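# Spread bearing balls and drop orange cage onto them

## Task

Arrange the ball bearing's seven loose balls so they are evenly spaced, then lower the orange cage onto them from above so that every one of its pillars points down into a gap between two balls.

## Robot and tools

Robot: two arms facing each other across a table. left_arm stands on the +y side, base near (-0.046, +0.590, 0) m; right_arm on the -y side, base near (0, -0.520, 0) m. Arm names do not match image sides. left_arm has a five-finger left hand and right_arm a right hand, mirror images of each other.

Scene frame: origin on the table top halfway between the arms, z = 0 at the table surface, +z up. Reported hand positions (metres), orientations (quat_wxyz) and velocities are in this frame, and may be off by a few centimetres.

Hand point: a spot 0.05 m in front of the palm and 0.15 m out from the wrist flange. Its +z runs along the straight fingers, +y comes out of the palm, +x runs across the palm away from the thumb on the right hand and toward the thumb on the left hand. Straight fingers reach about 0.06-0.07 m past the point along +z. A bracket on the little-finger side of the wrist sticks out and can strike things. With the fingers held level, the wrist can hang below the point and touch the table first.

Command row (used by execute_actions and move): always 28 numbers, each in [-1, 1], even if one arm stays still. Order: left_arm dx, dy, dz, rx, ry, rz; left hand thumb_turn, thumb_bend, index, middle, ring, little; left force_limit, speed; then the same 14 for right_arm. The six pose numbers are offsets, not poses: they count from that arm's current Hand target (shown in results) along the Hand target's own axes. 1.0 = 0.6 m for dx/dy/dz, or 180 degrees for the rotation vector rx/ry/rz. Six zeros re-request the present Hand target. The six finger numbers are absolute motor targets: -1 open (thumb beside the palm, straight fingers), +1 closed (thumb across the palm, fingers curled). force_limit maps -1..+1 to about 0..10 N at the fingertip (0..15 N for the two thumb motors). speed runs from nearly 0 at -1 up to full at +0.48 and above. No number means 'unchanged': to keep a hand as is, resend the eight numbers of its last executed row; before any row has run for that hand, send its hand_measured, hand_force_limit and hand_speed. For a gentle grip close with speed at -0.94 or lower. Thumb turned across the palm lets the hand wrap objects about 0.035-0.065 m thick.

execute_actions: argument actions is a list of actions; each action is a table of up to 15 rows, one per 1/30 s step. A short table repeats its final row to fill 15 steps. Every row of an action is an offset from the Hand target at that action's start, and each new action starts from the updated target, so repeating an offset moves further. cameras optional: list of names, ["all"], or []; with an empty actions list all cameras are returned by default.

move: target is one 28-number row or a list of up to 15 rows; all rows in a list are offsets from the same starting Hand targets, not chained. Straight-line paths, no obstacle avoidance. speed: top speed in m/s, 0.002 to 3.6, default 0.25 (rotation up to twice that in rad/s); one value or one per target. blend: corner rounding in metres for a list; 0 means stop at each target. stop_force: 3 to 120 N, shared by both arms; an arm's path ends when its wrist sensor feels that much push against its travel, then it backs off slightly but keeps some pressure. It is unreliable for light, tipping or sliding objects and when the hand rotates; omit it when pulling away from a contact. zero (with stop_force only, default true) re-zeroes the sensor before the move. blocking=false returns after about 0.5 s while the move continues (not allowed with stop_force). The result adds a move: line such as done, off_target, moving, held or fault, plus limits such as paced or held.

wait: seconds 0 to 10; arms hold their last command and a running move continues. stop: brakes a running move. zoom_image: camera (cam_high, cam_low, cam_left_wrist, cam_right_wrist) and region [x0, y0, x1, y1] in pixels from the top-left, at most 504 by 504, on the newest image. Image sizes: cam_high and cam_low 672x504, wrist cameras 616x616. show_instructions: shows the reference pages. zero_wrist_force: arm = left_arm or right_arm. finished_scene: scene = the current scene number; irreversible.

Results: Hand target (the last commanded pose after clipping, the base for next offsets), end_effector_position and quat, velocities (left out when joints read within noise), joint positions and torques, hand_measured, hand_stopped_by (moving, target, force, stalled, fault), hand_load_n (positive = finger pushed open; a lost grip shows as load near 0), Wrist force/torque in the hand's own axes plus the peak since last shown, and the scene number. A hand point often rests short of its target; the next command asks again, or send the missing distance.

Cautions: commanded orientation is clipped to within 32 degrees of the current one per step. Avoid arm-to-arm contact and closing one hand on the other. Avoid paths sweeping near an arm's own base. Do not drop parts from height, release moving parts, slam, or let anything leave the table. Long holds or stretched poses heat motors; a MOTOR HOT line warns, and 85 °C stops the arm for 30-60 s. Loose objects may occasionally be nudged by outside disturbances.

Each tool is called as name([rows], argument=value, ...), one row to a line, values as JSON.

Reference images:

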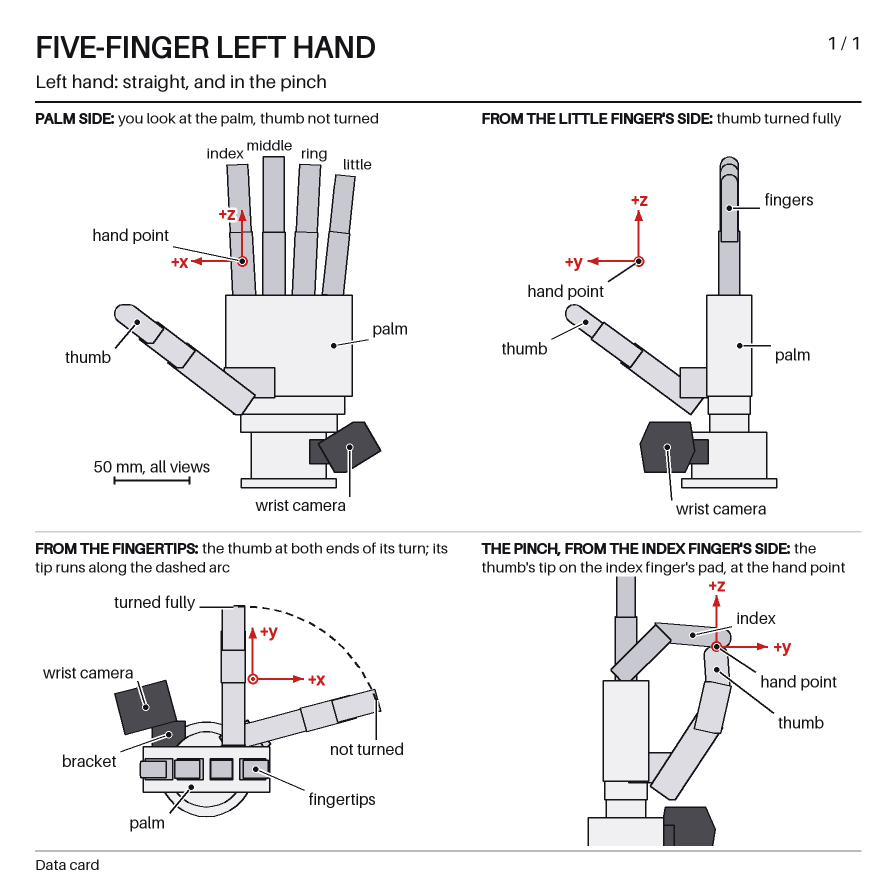

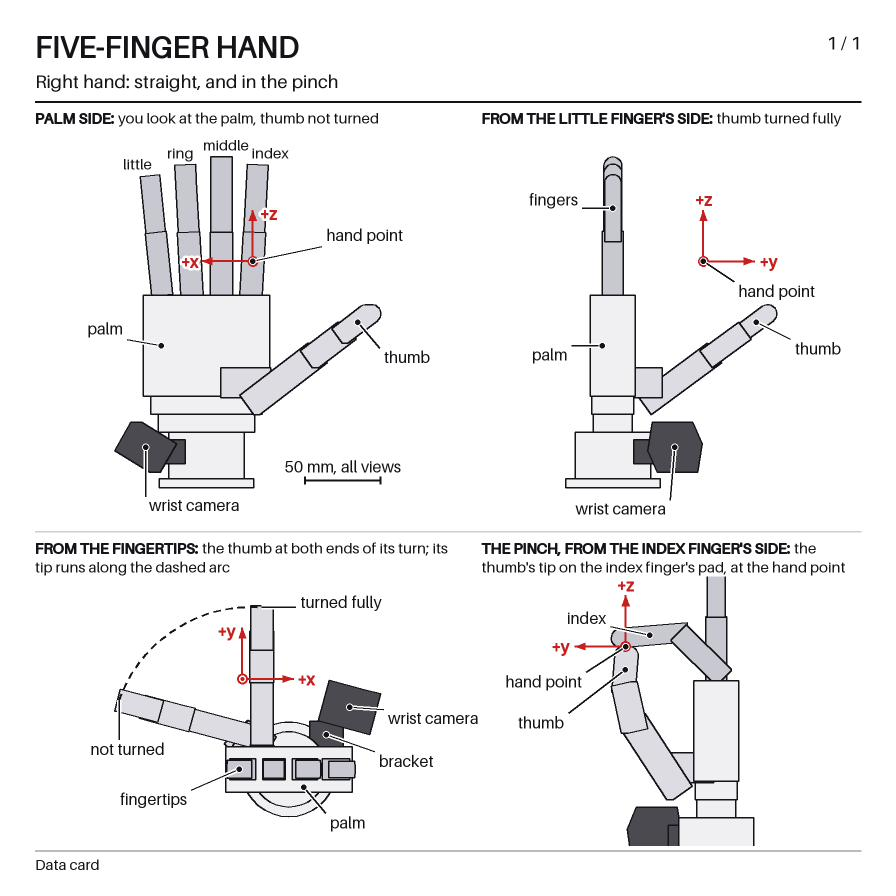

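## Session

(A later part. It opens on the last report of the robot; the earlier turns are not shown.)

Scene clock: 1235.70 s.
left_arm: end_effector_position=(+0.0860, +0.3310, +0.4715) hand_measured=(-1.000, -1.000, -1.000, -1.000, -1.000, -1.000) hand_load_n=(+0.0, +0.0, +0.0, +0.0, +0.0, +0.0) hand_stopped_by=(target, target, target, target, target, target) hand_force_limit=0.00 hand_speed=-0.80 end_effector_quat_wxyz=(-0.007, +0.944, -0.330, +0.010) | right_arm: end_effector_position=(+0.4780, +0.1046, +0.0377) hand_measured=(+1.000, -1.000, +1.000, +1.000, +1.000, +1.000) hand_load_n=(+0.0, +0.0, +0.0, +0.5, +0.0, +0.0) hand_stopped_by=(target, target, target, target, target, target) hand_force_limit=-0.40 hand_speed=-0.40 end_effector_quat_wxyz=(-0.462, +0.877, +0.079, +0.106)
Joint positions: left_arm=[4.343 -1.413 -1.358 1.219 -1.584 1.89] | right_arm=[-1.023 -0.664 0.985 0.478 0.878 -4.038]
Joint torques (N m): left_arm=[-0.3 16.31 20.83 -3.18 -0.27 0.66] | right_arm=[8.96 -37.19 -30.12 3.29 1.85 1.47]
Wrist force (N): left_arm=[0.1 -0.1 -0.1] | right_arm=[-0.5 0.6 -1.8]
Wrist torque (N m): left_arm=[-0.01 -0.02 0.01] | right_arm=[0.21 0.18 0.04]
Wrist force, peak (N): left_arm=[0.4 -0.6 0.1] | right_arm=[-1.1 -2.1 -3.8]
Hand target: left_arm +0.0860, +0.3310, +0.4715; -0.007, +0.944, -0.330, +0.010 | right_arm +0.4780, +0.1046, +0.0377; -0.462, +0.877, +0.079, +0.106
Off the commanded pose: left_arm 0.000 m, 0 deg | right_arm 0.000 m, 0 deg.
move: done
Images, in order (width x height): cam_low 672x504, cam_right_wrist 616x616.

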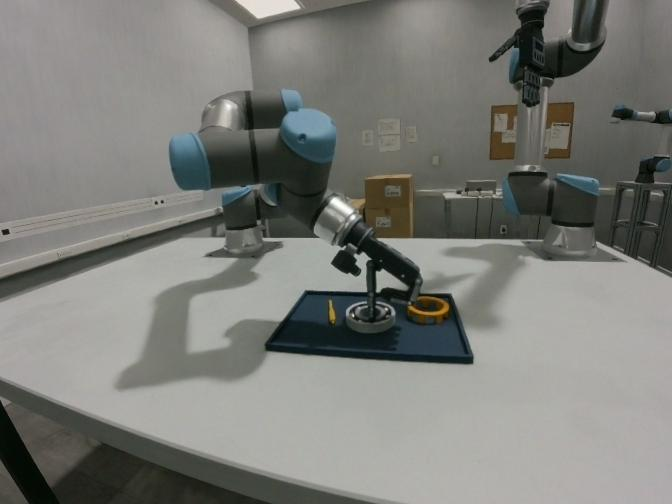

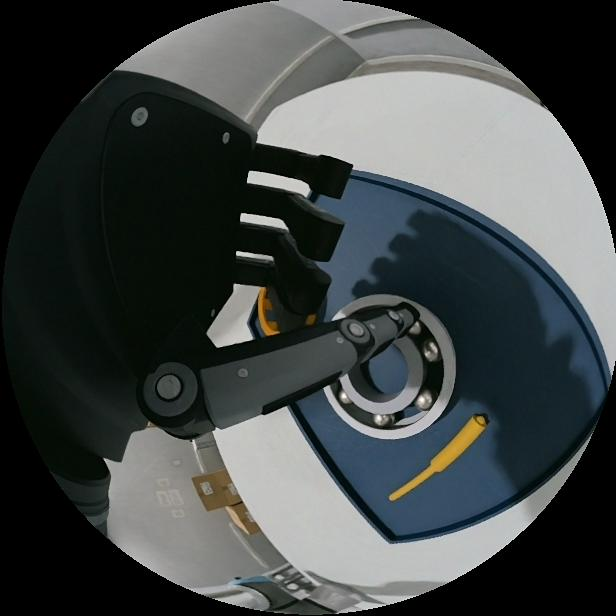

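move([
  [0,0,0,0,0,0,-1,-1,-1,-1,-1,-1,0,-0.8,0.00173,-0.00529,-0.00367,0,0,0,1,-1,1,1,1,1,-0.4,-0.4],
  [0,0,0,0,0,0,-1,-1,-1,-1,-1,-1,0,-0.8,0.00125,0.00125,-0.01331,0,0,0,1,-1,1,1,1,1,-0.4,-0.4],
], speed=0.03, blend=[0.001, 0], cameras=["cam_low","cam_right_wrist"])

zoom_image(camera="cam_low", region=[346, 300, 394, 338])

zoom_image(camera="cam_right_wrist", region=[340, 270, 450, 380])

Scene clock: 1250.23 s.
left_arm: end_effector_position=(+0.0860, +0.3310, +0.4715) hand_measured=(-1.000, -1.000, -1.000, -1.000, -1.000, -1.000) hand_load_n=(+0.0, +0.0, +0.0, +0.0, +0.0, +0.0) hand_stopped_by=(target, target, target, target, target, target) hand_force_limit=0.00 hand_speed=-0.80 end_effector_quat_wxyz=(-0.007, +0.944, -0.330, +0.010) | right_arm: end_effector_position=(+0.4780, +0.0977, +0.0417) hand_measured=(+1.000, -1.000, +1.000, +1.000, +1.000, +1.000) hand_load_n=(+0.0, +0.0, +0.0, +0.0, +0.0, +0.5) hand_stopped_by=(target, target, target, target, target, target) hand_force_limit=-0.40 hand_speed=-0.40 end_effector_quat_wxyz=(-0.462, +0.877, +0.079, +0.106)
Joint positions: left_arm=[4.343 -1.413 -1.358 1.219 -1.584 1.89] | right_arm=[-1.032 -0.68 1.004 0.479 0.872 -4.046]
Joint torques (N m): left_arm=[-0.47 16.27 20.62 -3.19 -0.23 0.63] | right_arm=[-9.18 -59.06 -4.5 -1.57 -3.08 -1.46]
Wrist force (N): left_arm=[0.1 -0.2 -0.2] | right_arm=[-0.9 0.8 -1.1]
Wrist torque (N m): left_arm=[-0.02 -0.03 0.02] | right_arm=[0.21 0.21 0.18]
Wrist force, peak (N): left_arm=[0.4 -0.5 -0.4] | right_arm=[-0.8 0.6 -2.1]
Hand target: left_arm +0.0860, +0.3310, +0.4715; -0.007, +0.944, -0.330, +0.010 | right_arm +0.4780, +0.0976, +0.0417; -0.462, +0.877, +0.079, +0.106
Off the commanded pose: left_arm 0.000 m, 0 deg | right_arm 0.000 m, 0 deg.
move: done
Images, in order (width x height): cam_low 672x504, cam_right_wrist 616x616.

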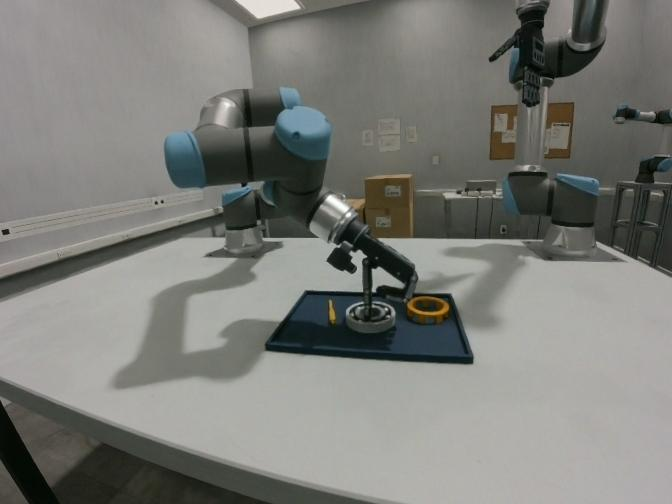

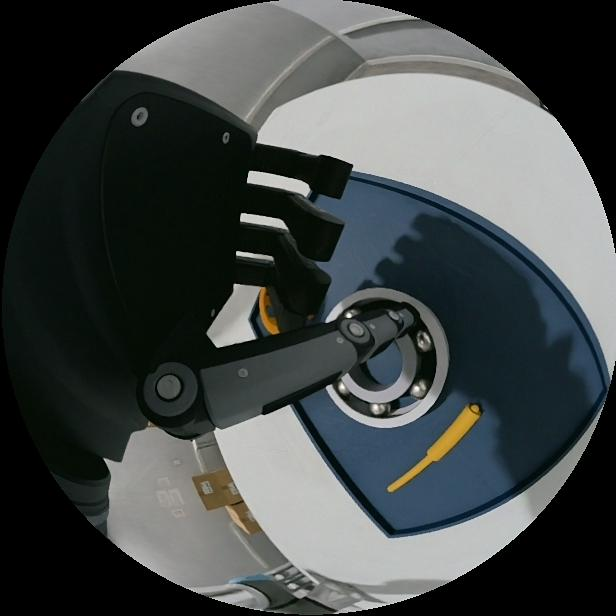

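Scaled by 10.500 from the camera's 672x504 image, which has a finer 960x720 frame.

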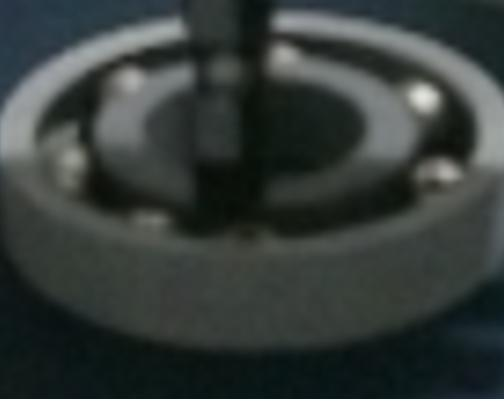

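Scaled by 4.582 from the camera's 616x616 image, which has a finer 880x880 frame.

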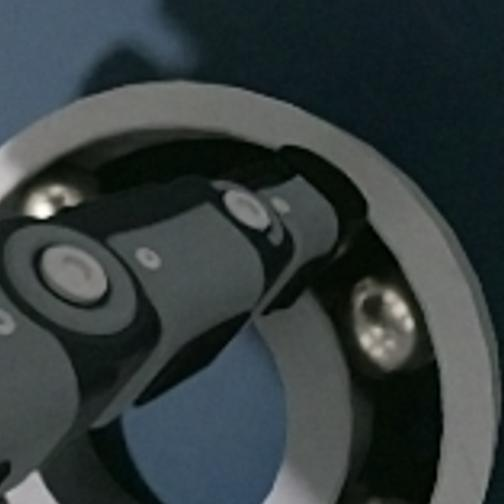

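move(target=[0,0,0,0,0,0,-1,-1,-1,-1,-1,-1,0,-0.8,-0.0030,0.0092,0.0064,0,0,0,1,-1,1,1,1,1,-0.4,-0.4], speed=0.008, stop_force=4)

move(target=[0,0,0,0,0,0,-1,-1,-1,-1,-1,-1,0,-0.8,-0.0004,-0.0090,0.0136,0,0,0,1,-1,1,1,1,1,-0.4,-0.4], speed=0.015, stop_force=10, cameras=["cam_low","cam_right_wrist"])

zoom_image(camera="cam_low", region=[346, 300, 394, 338])

zoom_image(camera="cam_right_wrist", region=[340, 270, 450, 380])

Scene clock: 1257.60 s.
left_arm: end_effector_position=(+0.0860, +0.3310, +0.4715) hand_measured=(-1.000, -1.000, -1.000, -1.000, -1.000, -1.000) hand_load_n=(+0.0, +0.0, +0.0, +0.0, +0.0, +0.0) hand_stopped_by=(target, target, target, target, target, target) hand_force_limit=0.00 hand_speed=-0.80 end_effector_quat_wxyz=(-0.007, +0.944, -0.330, +0.010) | right_arm: end_effector_position=(+0.4780, +0.0976, +0.0374) hand_measured=(+1.000, -1.000, +1.000, +1.000, +1.000, +1.000) hand_load_n=(-1.0, +0.0, +0.0, +0.0, +0.0, +0.0) hand_stopped_by=(target, target, target, target, target, target) hand_force_limit=-0.40 hand_speed=-0.40 end_effector_quat_wxyz=(-0.462, +0.877, +0.079, +0.106)
Joint positions: left_arm=[4.343 -1.413 -1.358 1.219 -1.584 1.89] | right_arm=[-1.033 -0.676 1.009 0.471 0.872 -4.046]
Joint torques (N m): left_arm=[0.07 16.41 20.53 -3.19 -0.23 0.64] | right_arm=[-8.82 -57.2 -29.62 3.18 0.65 -1.25]
Wrist force (N): left_arm=[0.2 -0.7 0.0] | right_arm=[-0.2 -0.5 -2.5]
Wrist torque (N m): left_arm=[-0.10 -0.03 0.04] | right_arm=[0.12 0.20 0.15]
Wrist force, peak (N): left_arm=[0.2 -0.7 0.0] | right_arm=[-0.2 -3.8 -4.7]
Hand target: left_arm +0.0860, +0.3310, +0.4715; -0.007, +0.944, -0.330, +0.010 | right_arm +0.4780, +0.0976, +0.0374; -0.462, +0.877, +0.079, +0.106 (not the last commanded pose)
Off the commanded pose: left_arm 0.000 m, 0 deg | right_arm 0.003 m, 0 deg.
move: contact (right_arm)

Scene clock: 1259.20 s.
left_arm: end_effector_position=(+0.0860, +0.3310, +0.4715) hand_measured=(-1.000, -1.000, -1.000, -1.000, -1.000, -1.000) hand_load_n=(+0.0, +0.0, +0.0, +0.0, +0.0, +0.0) hand_stopped_by=(target, target, target, target, target, target) hand_force_limit=0.00 hand_speed=-0.80 end_effector_quat_wxyz=(-0.007, +0.944, -0.330, +0.010) | right_arm: end_effector_position=(+0.4774, +0.1074, +0.0371) hand_measured=(+1.000, -1.000, +1.000, +1.000, +1.000, +1.000) hand_load_n=(+0.5, +0.5, +0.0, +0.0, +0.0, +0.0) hand_stopped_by=(target, target, target, target, target, target) hand_force_limit=-0.40 hand_speed=-0.40 end_effector_quat_wxyz=(-0.462, +0.877, +0.079, +0.106)
Joint positions: left_arm=[4.343 -1.413 -1.358 1.219 -1.584 1.89] | right_arm=[-1.019 -0.66 0.978 0.478 0.881 -4.034]
Joint torques (N m): left_arm=[0.14 16.82 20.39 -3.24 -0.25 0.68] | right_arm=[9.82 -35.6 -28.35 2.34 2.21 1.18]
Wrist force (N): left_arm=[-0.2 -0.1 -0.1] | right_arm=[-1.3 -2.6 -6.9]
Wrist torque (N m): left_arm=[-0.01 0.02 -0.01] | right_arm=[-0.15 0.32 0.01]
Wrist force, peak (N): left_arm=[0.3 -0.4 -0.2] | right_arm=[-1.4 -2.7 -7.2]
Hand target: left_arm +0.0860, +0.3310, +0.4715; -0.007, +0.944, -0.330, +0.010 | right_arm +0.4774, +0.1074, +0.0371; -0.462, +0.877, +0.079, +0.106
Off the commanded pose: left_arm 0.000 m, 0 deg | right_arm 0.000 m, 0 deg.
move: done
Images, in order (width x height): cam_low 672x504, cam_right_wrist 616x616.

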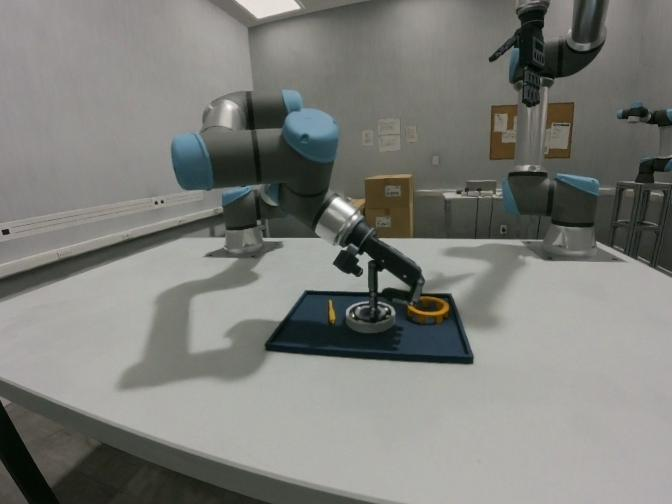

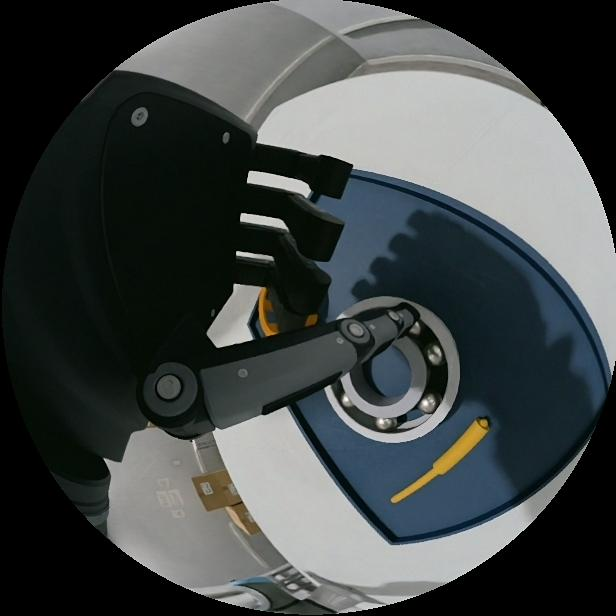

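Scaled by 10.500 from the camera's 672x504 image, which has a finer 960x720 frame.

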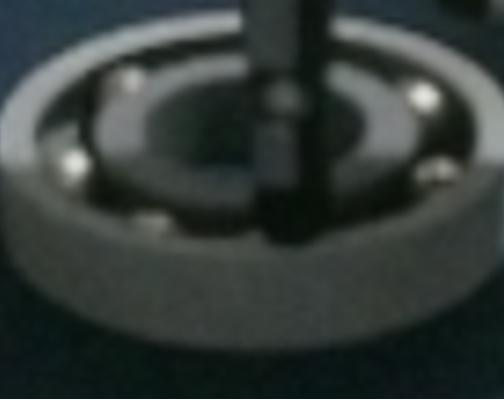

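Scaled by 4.582 from the camera's 616x616 image, which has a finer 880x880 frame.

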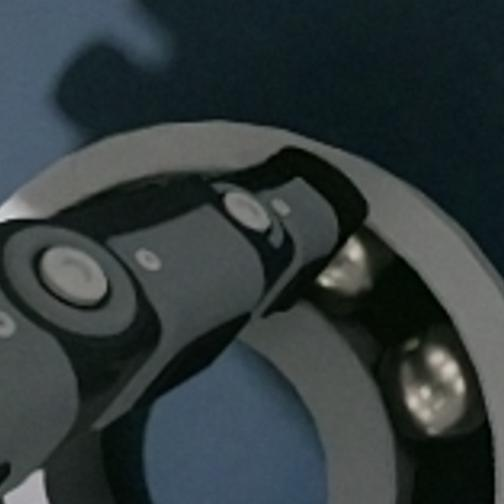

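move(target=[0,0,0,0,0,0,-1,-1,-1,-1,-1,-1,0,-0.8,-0.00146,-0.00702,0.00942,0,0,0,1,-1,1,1,1,1,-0.4,-0.4], speed=0.015, stop_force=10, cameras=["cam_low","cam_right_wrist"])

zoom_image(camera="cam_low", region=[346, 300, 394, 338])

zoom_image(camera="cam_right_wrist", region=[340, 270, 450, 380])

Scene clock: 1268.23 s.
left_arm: end_effector_position=(+0.0860, +0.3310, +0.4715) hand_measured=(-1.000, -1.000, -1.000, -1.000, -1.000, -1.000) hand_load_n=(+0.0, +0.0, +0.0, +0.0, +0.0, +0.0) hand_stopped_by=(target, target, target, target, target, target) hand_force_limit=0.00 hand_speed=-0.80 end_effector_quat_wxyz=(-0.007, +0.944, -0.330, +0.010) | right_arm: end_effector_position=(+0.4762, +0.1144, +0.0371) hand_measured=(+1.000, -1.000, +1.000, +1.000, +1.000, +1.000) hand_load_n=(-1.5, +1.5, +0.0, +0.0, +0.0, +0.0) hand_stopped_by=(target, target, target, target, target, target) hand_force_limit=-0.40 hand_speed=-0.40 end_effector_quat_wxyz=(-0.462, +0.877, +0.079, +0.106)
Joint positions: left_arm=[4.343 -1.413 -1.358 1.219 -1.584 1.89] | right_arm=[-1.009 -0.651 0.959 0.482 0.888 -4.024]
Joint torques (N m): left_arm=[-0.25 16.04 20.85 -3.13 -0.3 0.72] | right_arm=[11.32 -32.34 -28.3 2.11 1.56 1.37]
Wrist force (N): left_arm=[-0.1 -0.1 -0.4] | right_arm=[0.1 -4.1 -13.0]
Wrist torque (N m): left_arm=[0.00 0.00 0.00] | right_arm=[-0.49 0.33 -0.06]
Wrist force, peak (N): left_arm=[0.5 -0.4 -0.4] | right_arm=[-0.1 -3.7 -13.6]
Hand target: left_arm +0.0860, +0.3310, +0.4715; -0.007, +0.944, -0.330, +0.010 | right_arm +0.4762, +0.1144, +0.0371; -0.462, +0.877, +0.079, +0.106
Off the commanded pose: left_arm 0.000 m, 0 deg | right_arm 0.000 m, 0 deg.
move: done
Images, in order (width x height): cam_low 672x504, cam_right_wrist 616x616.

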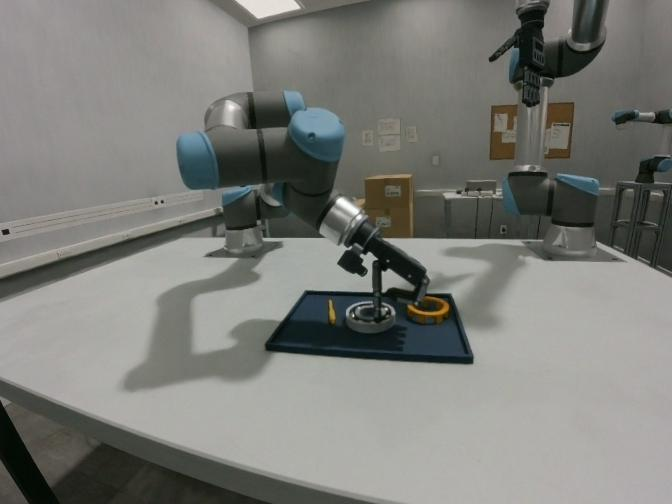

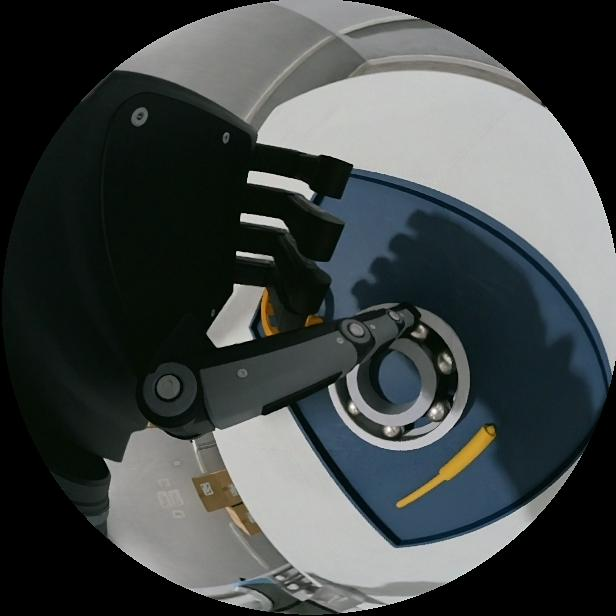

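Scaled by 10.500 from the camera's 672x504 image, which has a finer 960x720 frame.

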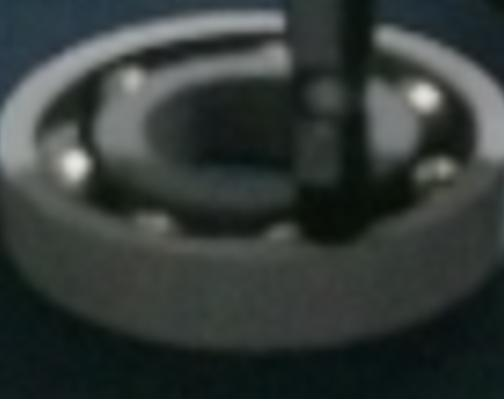

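Scaled by 4.582 from the camera's 616x616 image, which has a finer 880x880 frame.

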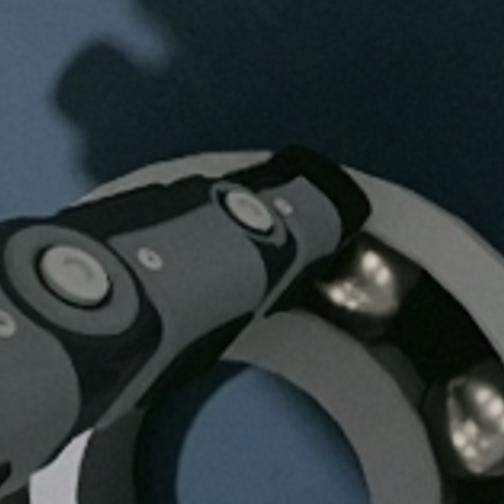

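move([
  [0,0,0,0,0,0,-1,-1,-1,-1,-1,-1,0,-0.8,0.00216,-0.00661,-0.00459,0,0,0,1,-1,1,1,1,1,-0.4,-0.4],
  [0,0,0,0,0,0,-1,-1,-1,-1,-1,-1,0,-0.8,0.00276,0.00549,-0.02178,0,0,0,1,-1,1,1,1,1,-0.4,-0.4],
], speed=0.04, blend=[0.001, 0], cameras=["cam_low","cam_right_wrist"])

zoom_image(camera="cam_low", region=[346, 300, 394, 338])

zoom_image(camera="cam_right_wrist", region=[340, 270, 450, 380])

Scene clock: 1289.57 s.
left_arm: end_effector_position=(+0.0860, +0.3310, +0.4715) hand_measured=(-1.000, -1.000, -1.000, -1.000, -1.000, -1.000) hand_load_n=(+0.0, +0.0, +0.0, +0.0, +0.0, +0.0) hand_stopped_by=(target, target, target, target, target, target) hand_force_limit=0.00 hand_speed=-0.80 end_effector_quat_wxyz=(-0.007, +0.944, -0.330, +0.010) | right_arm: end_effector_position=(+0.4771, +0.1018, +0.0422) hand_measured=(+1.000, -1.000, +1.000, +1.000, +1.000, +1.000) hand_load_n=(+0.0, +0.0, +0.0, +0.0, +0.0, +0.0) hand_stopped_by=(target, target, target, target, target, target) hand_force_limit=-0.40 hand_speed=-0.40 end_effector_quat_wxyz=(-0.462, +0.877, +0.079, +0.106)
Joint positions: left_arm=[4.343 -1.413 -1.358 1.219 -1.584 1.89] | right_arm=[-1.026 -0.675 0.993 0.482 0.876 -4.04]
Joint torques (N m): left_arm=[-0.91 16.74 20.98 -3.16 -0.25 0.62] | right_arm=[-9.39 -58.78 -4.76 -1.44 -3.38 -1.85]
Wrist force (N): left_arm=[0.0 -0.2 0.0] | right_arm=[-0.8 0.8 -1.3]
Wrist torque (N m): left_arm=[-0.04 -0.01 0.01] | right_arm=[0.23 0.21 0.19]
Wrist force, peak (N): left_arm=[0.1 -0.7 -0.3] | right_arm=[0.1 -4.0 -13.5]
Hand target: left_arm +0.0860, +0.3310, +0.4715; -0.007, +0.944, -0.330, +0.010 | right_arm +0.4771, +0.1018, +0.0422; -0.462, +0.877, +0.079, +0.106
Off the commanded pose: left_arm 0.000 m, 0 deg | right_arm 0.000 m, 0 deg.
move: done
Images, in order (width x height): cam_low 672x504, cam_right_wrist 616x616.

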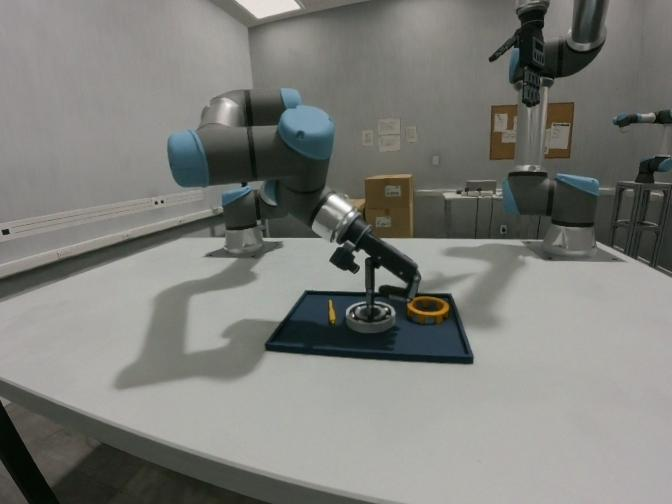

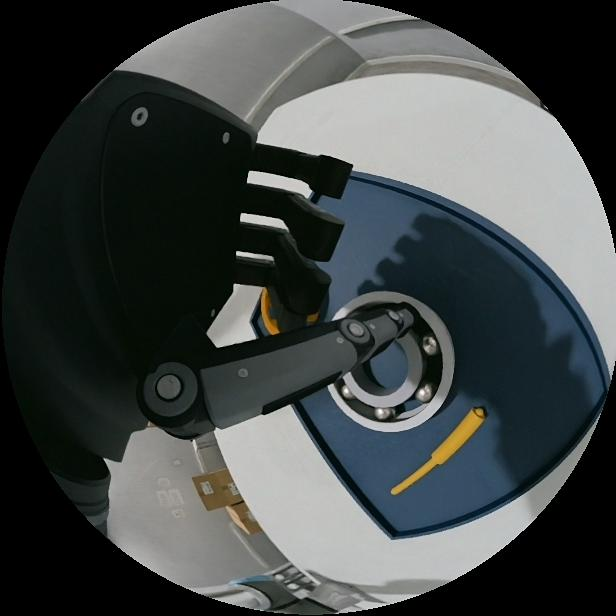

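Scaled by 10.500 from the camera's 672x504 image, which has a finer 960x720 frame.

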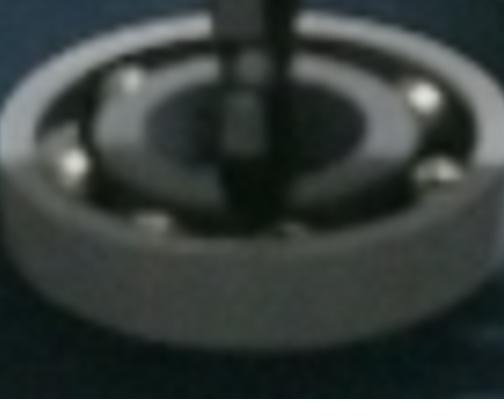

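Scaled by 4.582 from the camera's 616x616 image, which has a finer 880x880 frame.

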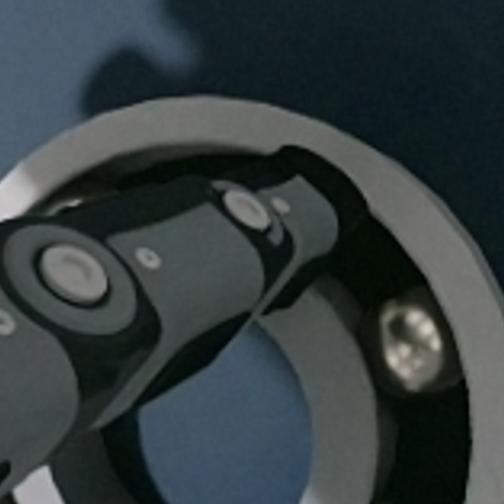

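move(target=[0,0,0,0,0,0,-1,-1,-1,-1,-1,-1,0,-0.8,-0.00233,0.00714,0.00496,0,0,0,1,-1,1,1,1,1,-0.4,-0.4], speed=0.008, stop_force=3)

move(target=[0,0,0,0,0,0,-1,-1,-1,-1,-1,-1,0,-0.8,-0.00132,-0.00888,0.01217,0,0,0,1,-1,1,1,1,1,-0.4,-0.4], speed=0.015, stop_force=10, cameras=["cam_low","cam_right_wrist"])

zoom_image(camera="cam_low", region=[346, 300, 394, 338])

zoom_image(camera="cam_right_wrist", region=[340, 270, 450, 380])

Scene clock: 1303.00 s.
left_arm: end_effector_position=(+0.0860, +0.3310, +0.4715) hand_measured=(-1.000, -1.000, -1.000, -1.000, -1.000, -1.000) hand_load_n=(+0.0, +0.0, +0.0, +0.0, +0.0, +0.0) hand_stopped_by=(target, target, target, target, target, target) hand_force_limit=0.00 hand_speed=-0.80 end_effector_quat_wxyz=(-0.007, +0.944, -0.330, +0.010) | right_arm: end_effector_position=(+0.4771, +0.1018, +0.0370) hand_measured=(+1.000, -1.000, +1.000, +1.000, +1.000, +1.000) hand_load_n=(-3.5, +0.0, +0.0, +0.0, +0.0, +0.0) hand_stopped_by=(target, target, target, target, target, target) hand_force_limit=-0.40 hand_speed=-0.40 end_effector_quat_wxyz=(-0.462, +0.877, +0.079, +0.106)
Joint positions: left_arm=[4.343 -1.413 -1.358 1.219 -1.584 1.89] | right_arm=[-1.026 -0.67 0.999 0.472 0.876 -4.04]
Joint torques (N m): left_arm=[-0.48 16.71 21.06 -3.12 -0.26 0.71] | right_arm=[-7.88 -46.02 -13.3 3.67 -3.04 -1.23]
Wrist force (N): left_arm=[0.1 -0.4 -0.1] | right_arm=[1.2 -1.9 -3.2]
Wrist torque (N m): left_arm=[-0.05 -0.01 0.02] | right_arm=[0.05 0.21 0.02]
Wrist force, peak (N): left_arm=[0.2 -0.6 -0.4] | right_arm=[1.7 -2.0 -3.5]
Hand target: left_arm +0.0860, +0.3310, +0.4715; -0.007, +0.944, -0.330, +0.010 | right_arm +0.4771, +0.1018, +0.0371; -0.462, +0.877, +0.079, +0.106
Off the commanded pose: left_arm 0.000 m, 0 deg | right_arm 0.000 m, 0 deg.
move: contact (right_arm)

Scene clock: 1304.57 s.
left_arm: end_effector_position=(+0.0860, +0.3310, +0.4715) hand_measured=(-1.000, -1.000, -1.000, -1.000, -1.000, -1.000) hand_load_n=(+0.0, +0.0, +0.0, +0.0, +0.0, +0.0) hand_stopped_by=(target, target, target, target, target, target) hand_force_limit=0.00 hand_speed=-0.80 end_effector_quat_wxyz=(-0.007, +0.944, -0.330, +0.010) | right_arm: end_effector_position=(+0.4759, +0.1108, +0.0371) hand_measured=(+1.000, -1.000, +1.000, +1.000, +1.000, +1.000) hand_load_n=(+1.0, +1.0, +0.0, +0.0, +0.0, +0.5) hand_stopped_by=(target, target, target, target, target, target) hand_force_limit=-0.40 hand_speed=-0.40 end_effector_quat_wxyz=(-0.462, +0.877, +0.079, +0.106)
Joint positions: left_arm=[4.343 -1.413 -1.358 1.219 -1.584 1.89] | right_arm=[-1.013 -0.657 0.972 0.477 0.885 -4.028]
Joint torques (N m): left_arm=[-0.62 16.84 21.01 -3.18 -0.24 0.73] | right_arm=[7.88 -30.83 -28.12 1.88 2.7 1.12]
Wrist force (N): left_arm=[0.1 0.0 -0.1] | right_arm=[-1.7 -7.3 -10.8]
Wrist torque (N m): left_arm=[0.01 -0.01 0.01] | right_arm=[-0.48 0.34 0.00]
Wrist force, peak (N): left_arm=[0.3 -0.4 -0.4] | right_arm=[-2.1 -7.5 -11.2]
Hand target: left_arm +0.0860, +0.3310, +0.4715; -0.007, +0.944, -0.330, +0.010 | right_arm +0.4759, +0.1108, +0.0371; -0.462, +0.877, +0.079, +0.106
Off the commanded pose: left_arm 0.000 m, 0 deg | right_arm 0.000 m, 0 deg.
move: done
Images, in order (width x height): cam_low 672x504, cam_right_wrist 616x616.

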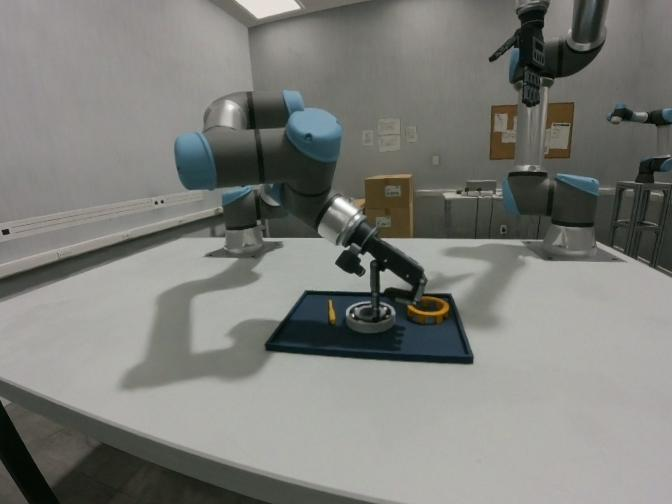

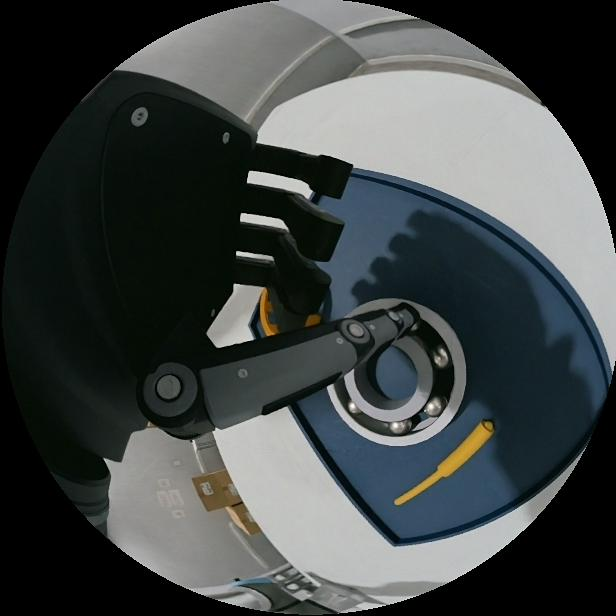

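Scaled by 10.500 from the camera's 672x504 image, which has a finer 960x720 frame.

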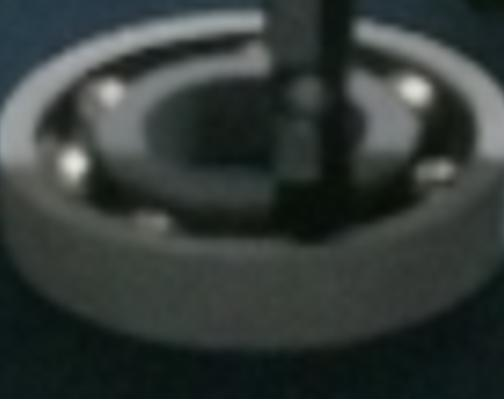

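Scaled by 4.582 from the camera's 616x616 image, which has a finer 880x880 frame.

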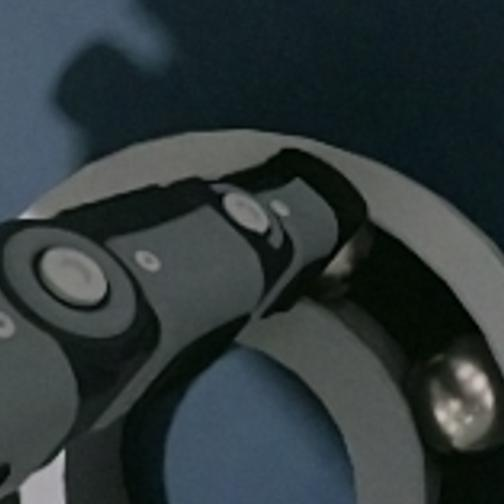

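move([
  [0,0,0,0,0,0,-1,-1,-1,-1,-1,-1,0,-0.8,0.01295,-0.03968,-0.02754,0,0,0,1,-1,1,1,1,1,-0.4,-0.4],
  [0,0,0,0,0,0,-1,-1,-1,-1,-1,-1,0,-0.8,0.0028,0.1005,-0.2343,0,0,0,1,-1,1,1,1,1,-0.4,-0.4],
], speed=0.15, blend=[0.02, 0], cameras=["cam_high","cam_low","cam_right_wrist"])

zoom_image(camera="cam_high", region=[310, 260, 360, 310])

zoom_image(camera="cam_low", region=[336, 290, 404, 344])

Scene clock: 1317.00 s.
left_arm: end_effector_position=(+0.0860, +0.3310, +0.4715) hand_measured=(-1.000, -1.000, -1.000, -1.000, -1.000, -1.000) hand_load_n=(+0.0, +0.0, +0.0, +0.0, +0.0, +0.0) hand_stopped_by=(target, target, target, target, target, target) hand_force_limit=0.00 hand_speed=-0.80 end_effector_quat_wxyz=(-0.007, +0.944, -0.330, +0.010) | right_arm: end_effector_position=(+0.4760, -0.0391, +0.0672) hand_measured=(+1.000, -1.000, +1.000, +1.000, +1.000, +1.000) hand_load_n=(+0.0, +0.0, +0.0, +0.0, +0.0, +0.0) hand_stopped_by=(target, target, target, target, target, target) hand_force_limit=-0.40 hand_speed=-0.40 end_effector_quat_wxyz=(-0.462, +0.877, +0.079, +0.106)
Joint positions: left_arm=[4.343 -1.413 -1.358 1.219 -1.584 1.89] | right_arm=[-1.242 -0.882 1.337 0.505 0.738 -4.27]
Joint torques (N m): left_arm=[-0.47 17.52 20.49 -3.16 -0.26 0.63] | right_arm=[-9.76 -49.68 -4.71 3.68 -3.32 -1.63]
Wrist force (N): left_arm=[0.1 -0.4 -0.2] | right_arm=[-0.6 0.3 -1.1]
Wrist torque (N m): left_arm=[-0.05 -0.02 0.02] | right_arm=[0.16 0.17 0.23]
Wrist force, peak (N): left_arm=[0.5 -0.4 -0.3] | right_arm=[-1.9 -7.4 -11.2]
Hand target: left_arm +0.0860, +0.3310, +0.4715; -0.007, +0.944, -0.330, +0.010 | right_arm +0.4760, -0.0392, +0.0672; -0.462, +0.877, +0.079, +0.106
Off the commanded pose: left_arm 0.000 m, 0 deg | right_arm 0.000 m, 0 deg.
move: done; blend cut to 0.015 m at target 1
Images, in order (width x height): cam_high 672x504, cam_low 672x504, cam_right_wrist 616x616.

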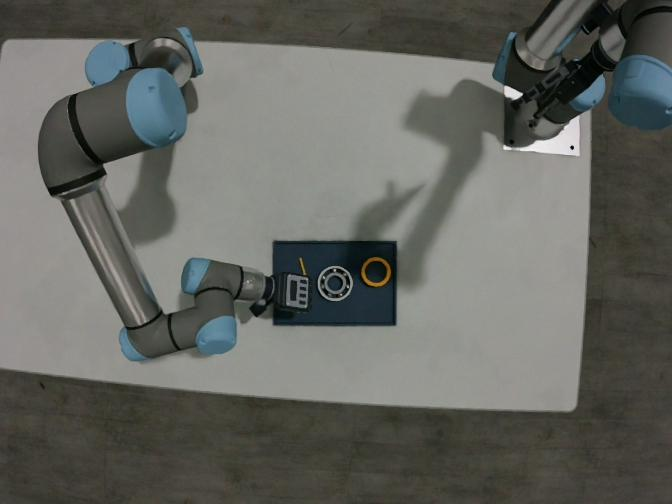

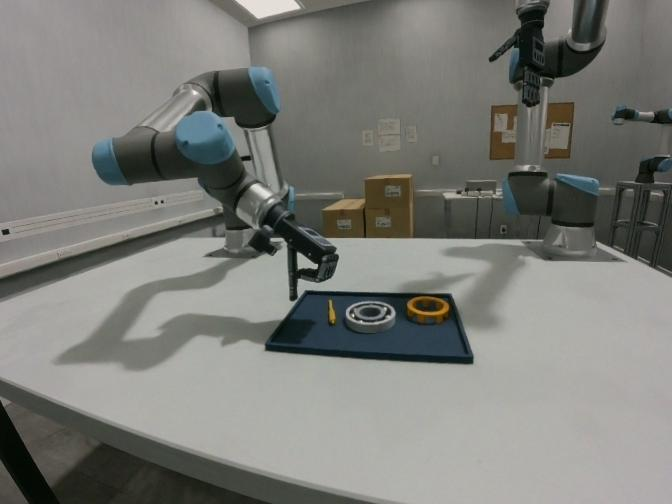

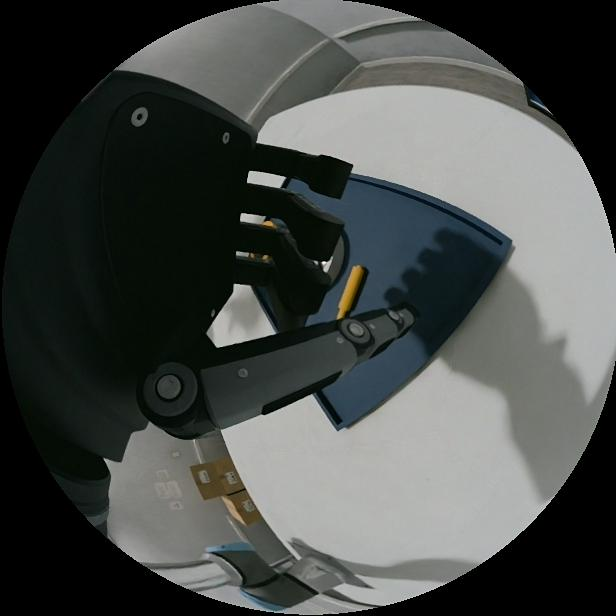

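Scaled by 10.080 from the camera's 672x504 image, which has a finer 960x720 frame.

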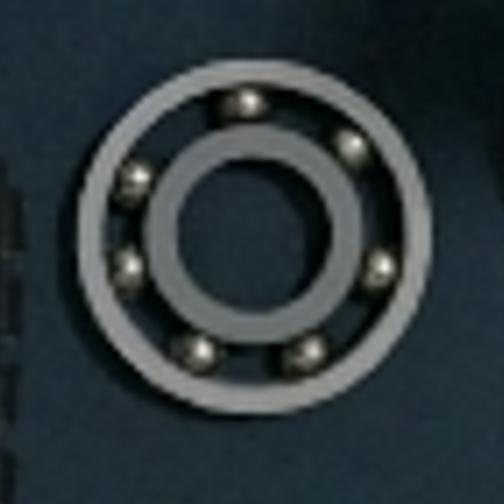

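Scaled by 7.412 from the camera's 672x504 image, which has a finer 960x720 frame.

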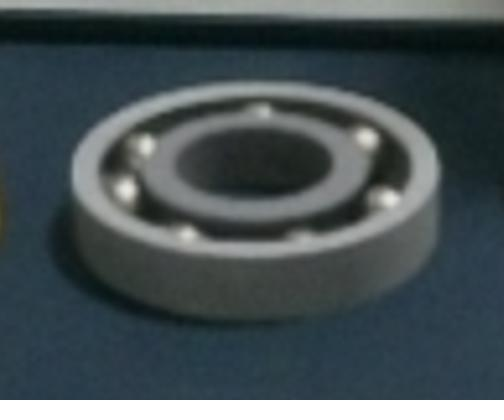

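move([
  [0,0,0,0,0,0,-1,-1,-1,-1,-1,-1,0,-0.8,-0.0696,-0.0952,0.1505,0,0,0,1,-1,1,1,1,1,-0.4,-0.4],
  [0,0,0,0,0,0,-1,-1,-1,-1,-1,-1,0,-0.8,-0.0739,-0.0820,0.1597,0,0,0,1,-1,1,1,1,1,-0.4,-0.4],
], speed=[0.12,0.03], blend=[0.003, 0], cameras=["cam_low","cam_right_wrist"])

zoom_image(camera="cam_low", region=[336, 290, 404, 344])

zoom_image(camera="cam_right_wrist", region=[340, 250, 470, 380])

Scene clock: 1346.30 s.
left_arm: end_effector_position=(+0.0860, +0.3310, +0.4715) hand_measured=(-1.000, -1.000, -1.000, -1.000, -1.000, -1.000) hand_load_n=(+0.0, +0.0, +0.0, +0.0, +0.0, +0.0) hand_stopped_by=(target, target, target, target, target, target) hand_force_limit=0.00 hand_speed=-0.80 end_effector_quat_wxyz=(-0.007, +0.944, -0.330, +0.010) | right_arm: end_effector_position=(+0.4324, +0.0657, +0.0421) hand_measured=(+1.000, -1.000, +1.000, +1.000, +1.000, +1.000) hand_load_n=(+0.0, +0.0, +0.0, +0.0, +0.0, +0.0) hand_stopped_by=(target, target, target, target, target, target) hand_force_limit=-0.40 hand_speed=-0.40 end_effector_quat_wxyz=(-0.462, +0.877, +0.079, +0.106)
Joint positions: left_arm=[4.343 -1.413 -1.358 1.219 -1.584 1.89] | right_arm=[-1.038 -0.815 1.256 0.367 0.868 -4.051]
Joint torques (N m): left_arm=[-0.21 17.57 20.99 -3.13 -0.33 0.74] | right_arm=[7.69 -32.66 -3.06 -1.61 2 1.14]
Wrist force (N): left_arm=[0.0 -0.4 -0.4] | right_arm=[-1.1 0.7 -0.7]
Wrist torque (N m): left_arm=[-0.03 -0.01 0.01] | right_arm=[0.17 0.23 0.04]
Wrist force, peak (N): left_arm=[0.2 -0.3 -0.6] | right_arm=[0.0 1.3 -1.6]
Hand target: left_arm +0.0860, +0.3310, +0.4715; -0.007, +0.944, -0.330, +0.010 | right_arm +0.4324, +0.0658, +0.0419; -0.462, +0.877, +0.079, +0.106
Off the commanded pose: left_arm 0.000 m, 0 deg | right_arm 0.000 m, 0 deg.
move: done
Images, in order (width x height): cam_low 672x504, cam_right_wrist 616x616.

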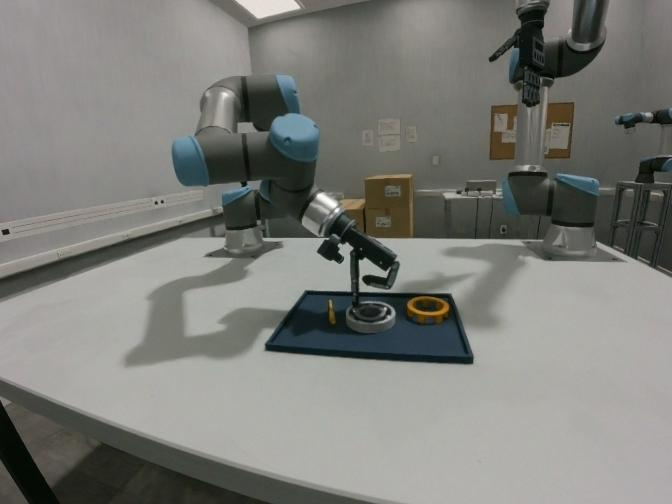

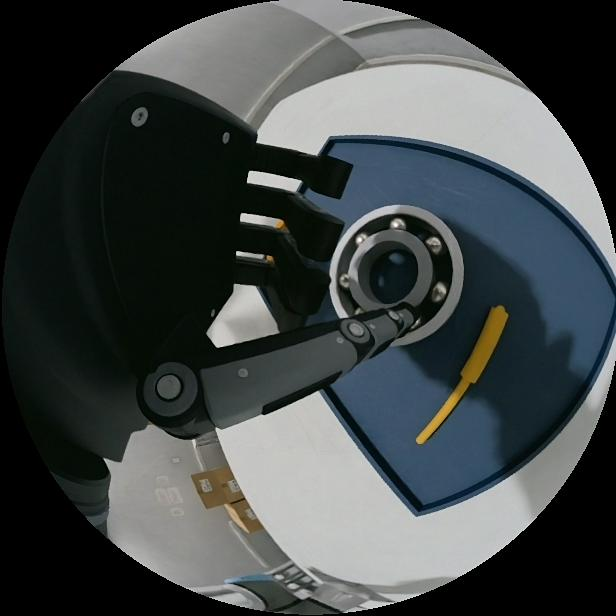

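Scaled by 7.412 from the camera's 672x504 image, which has a finer 960x720 frame.

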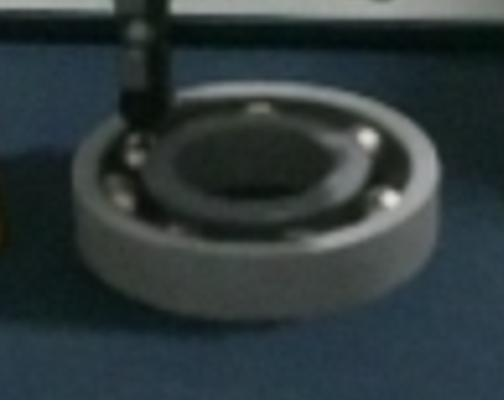

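Scaled by 3.877 from the camera's 616x616 image, which has a finer 880x880 frame.

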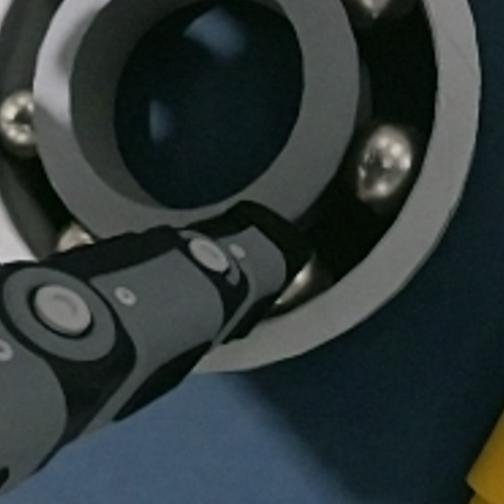

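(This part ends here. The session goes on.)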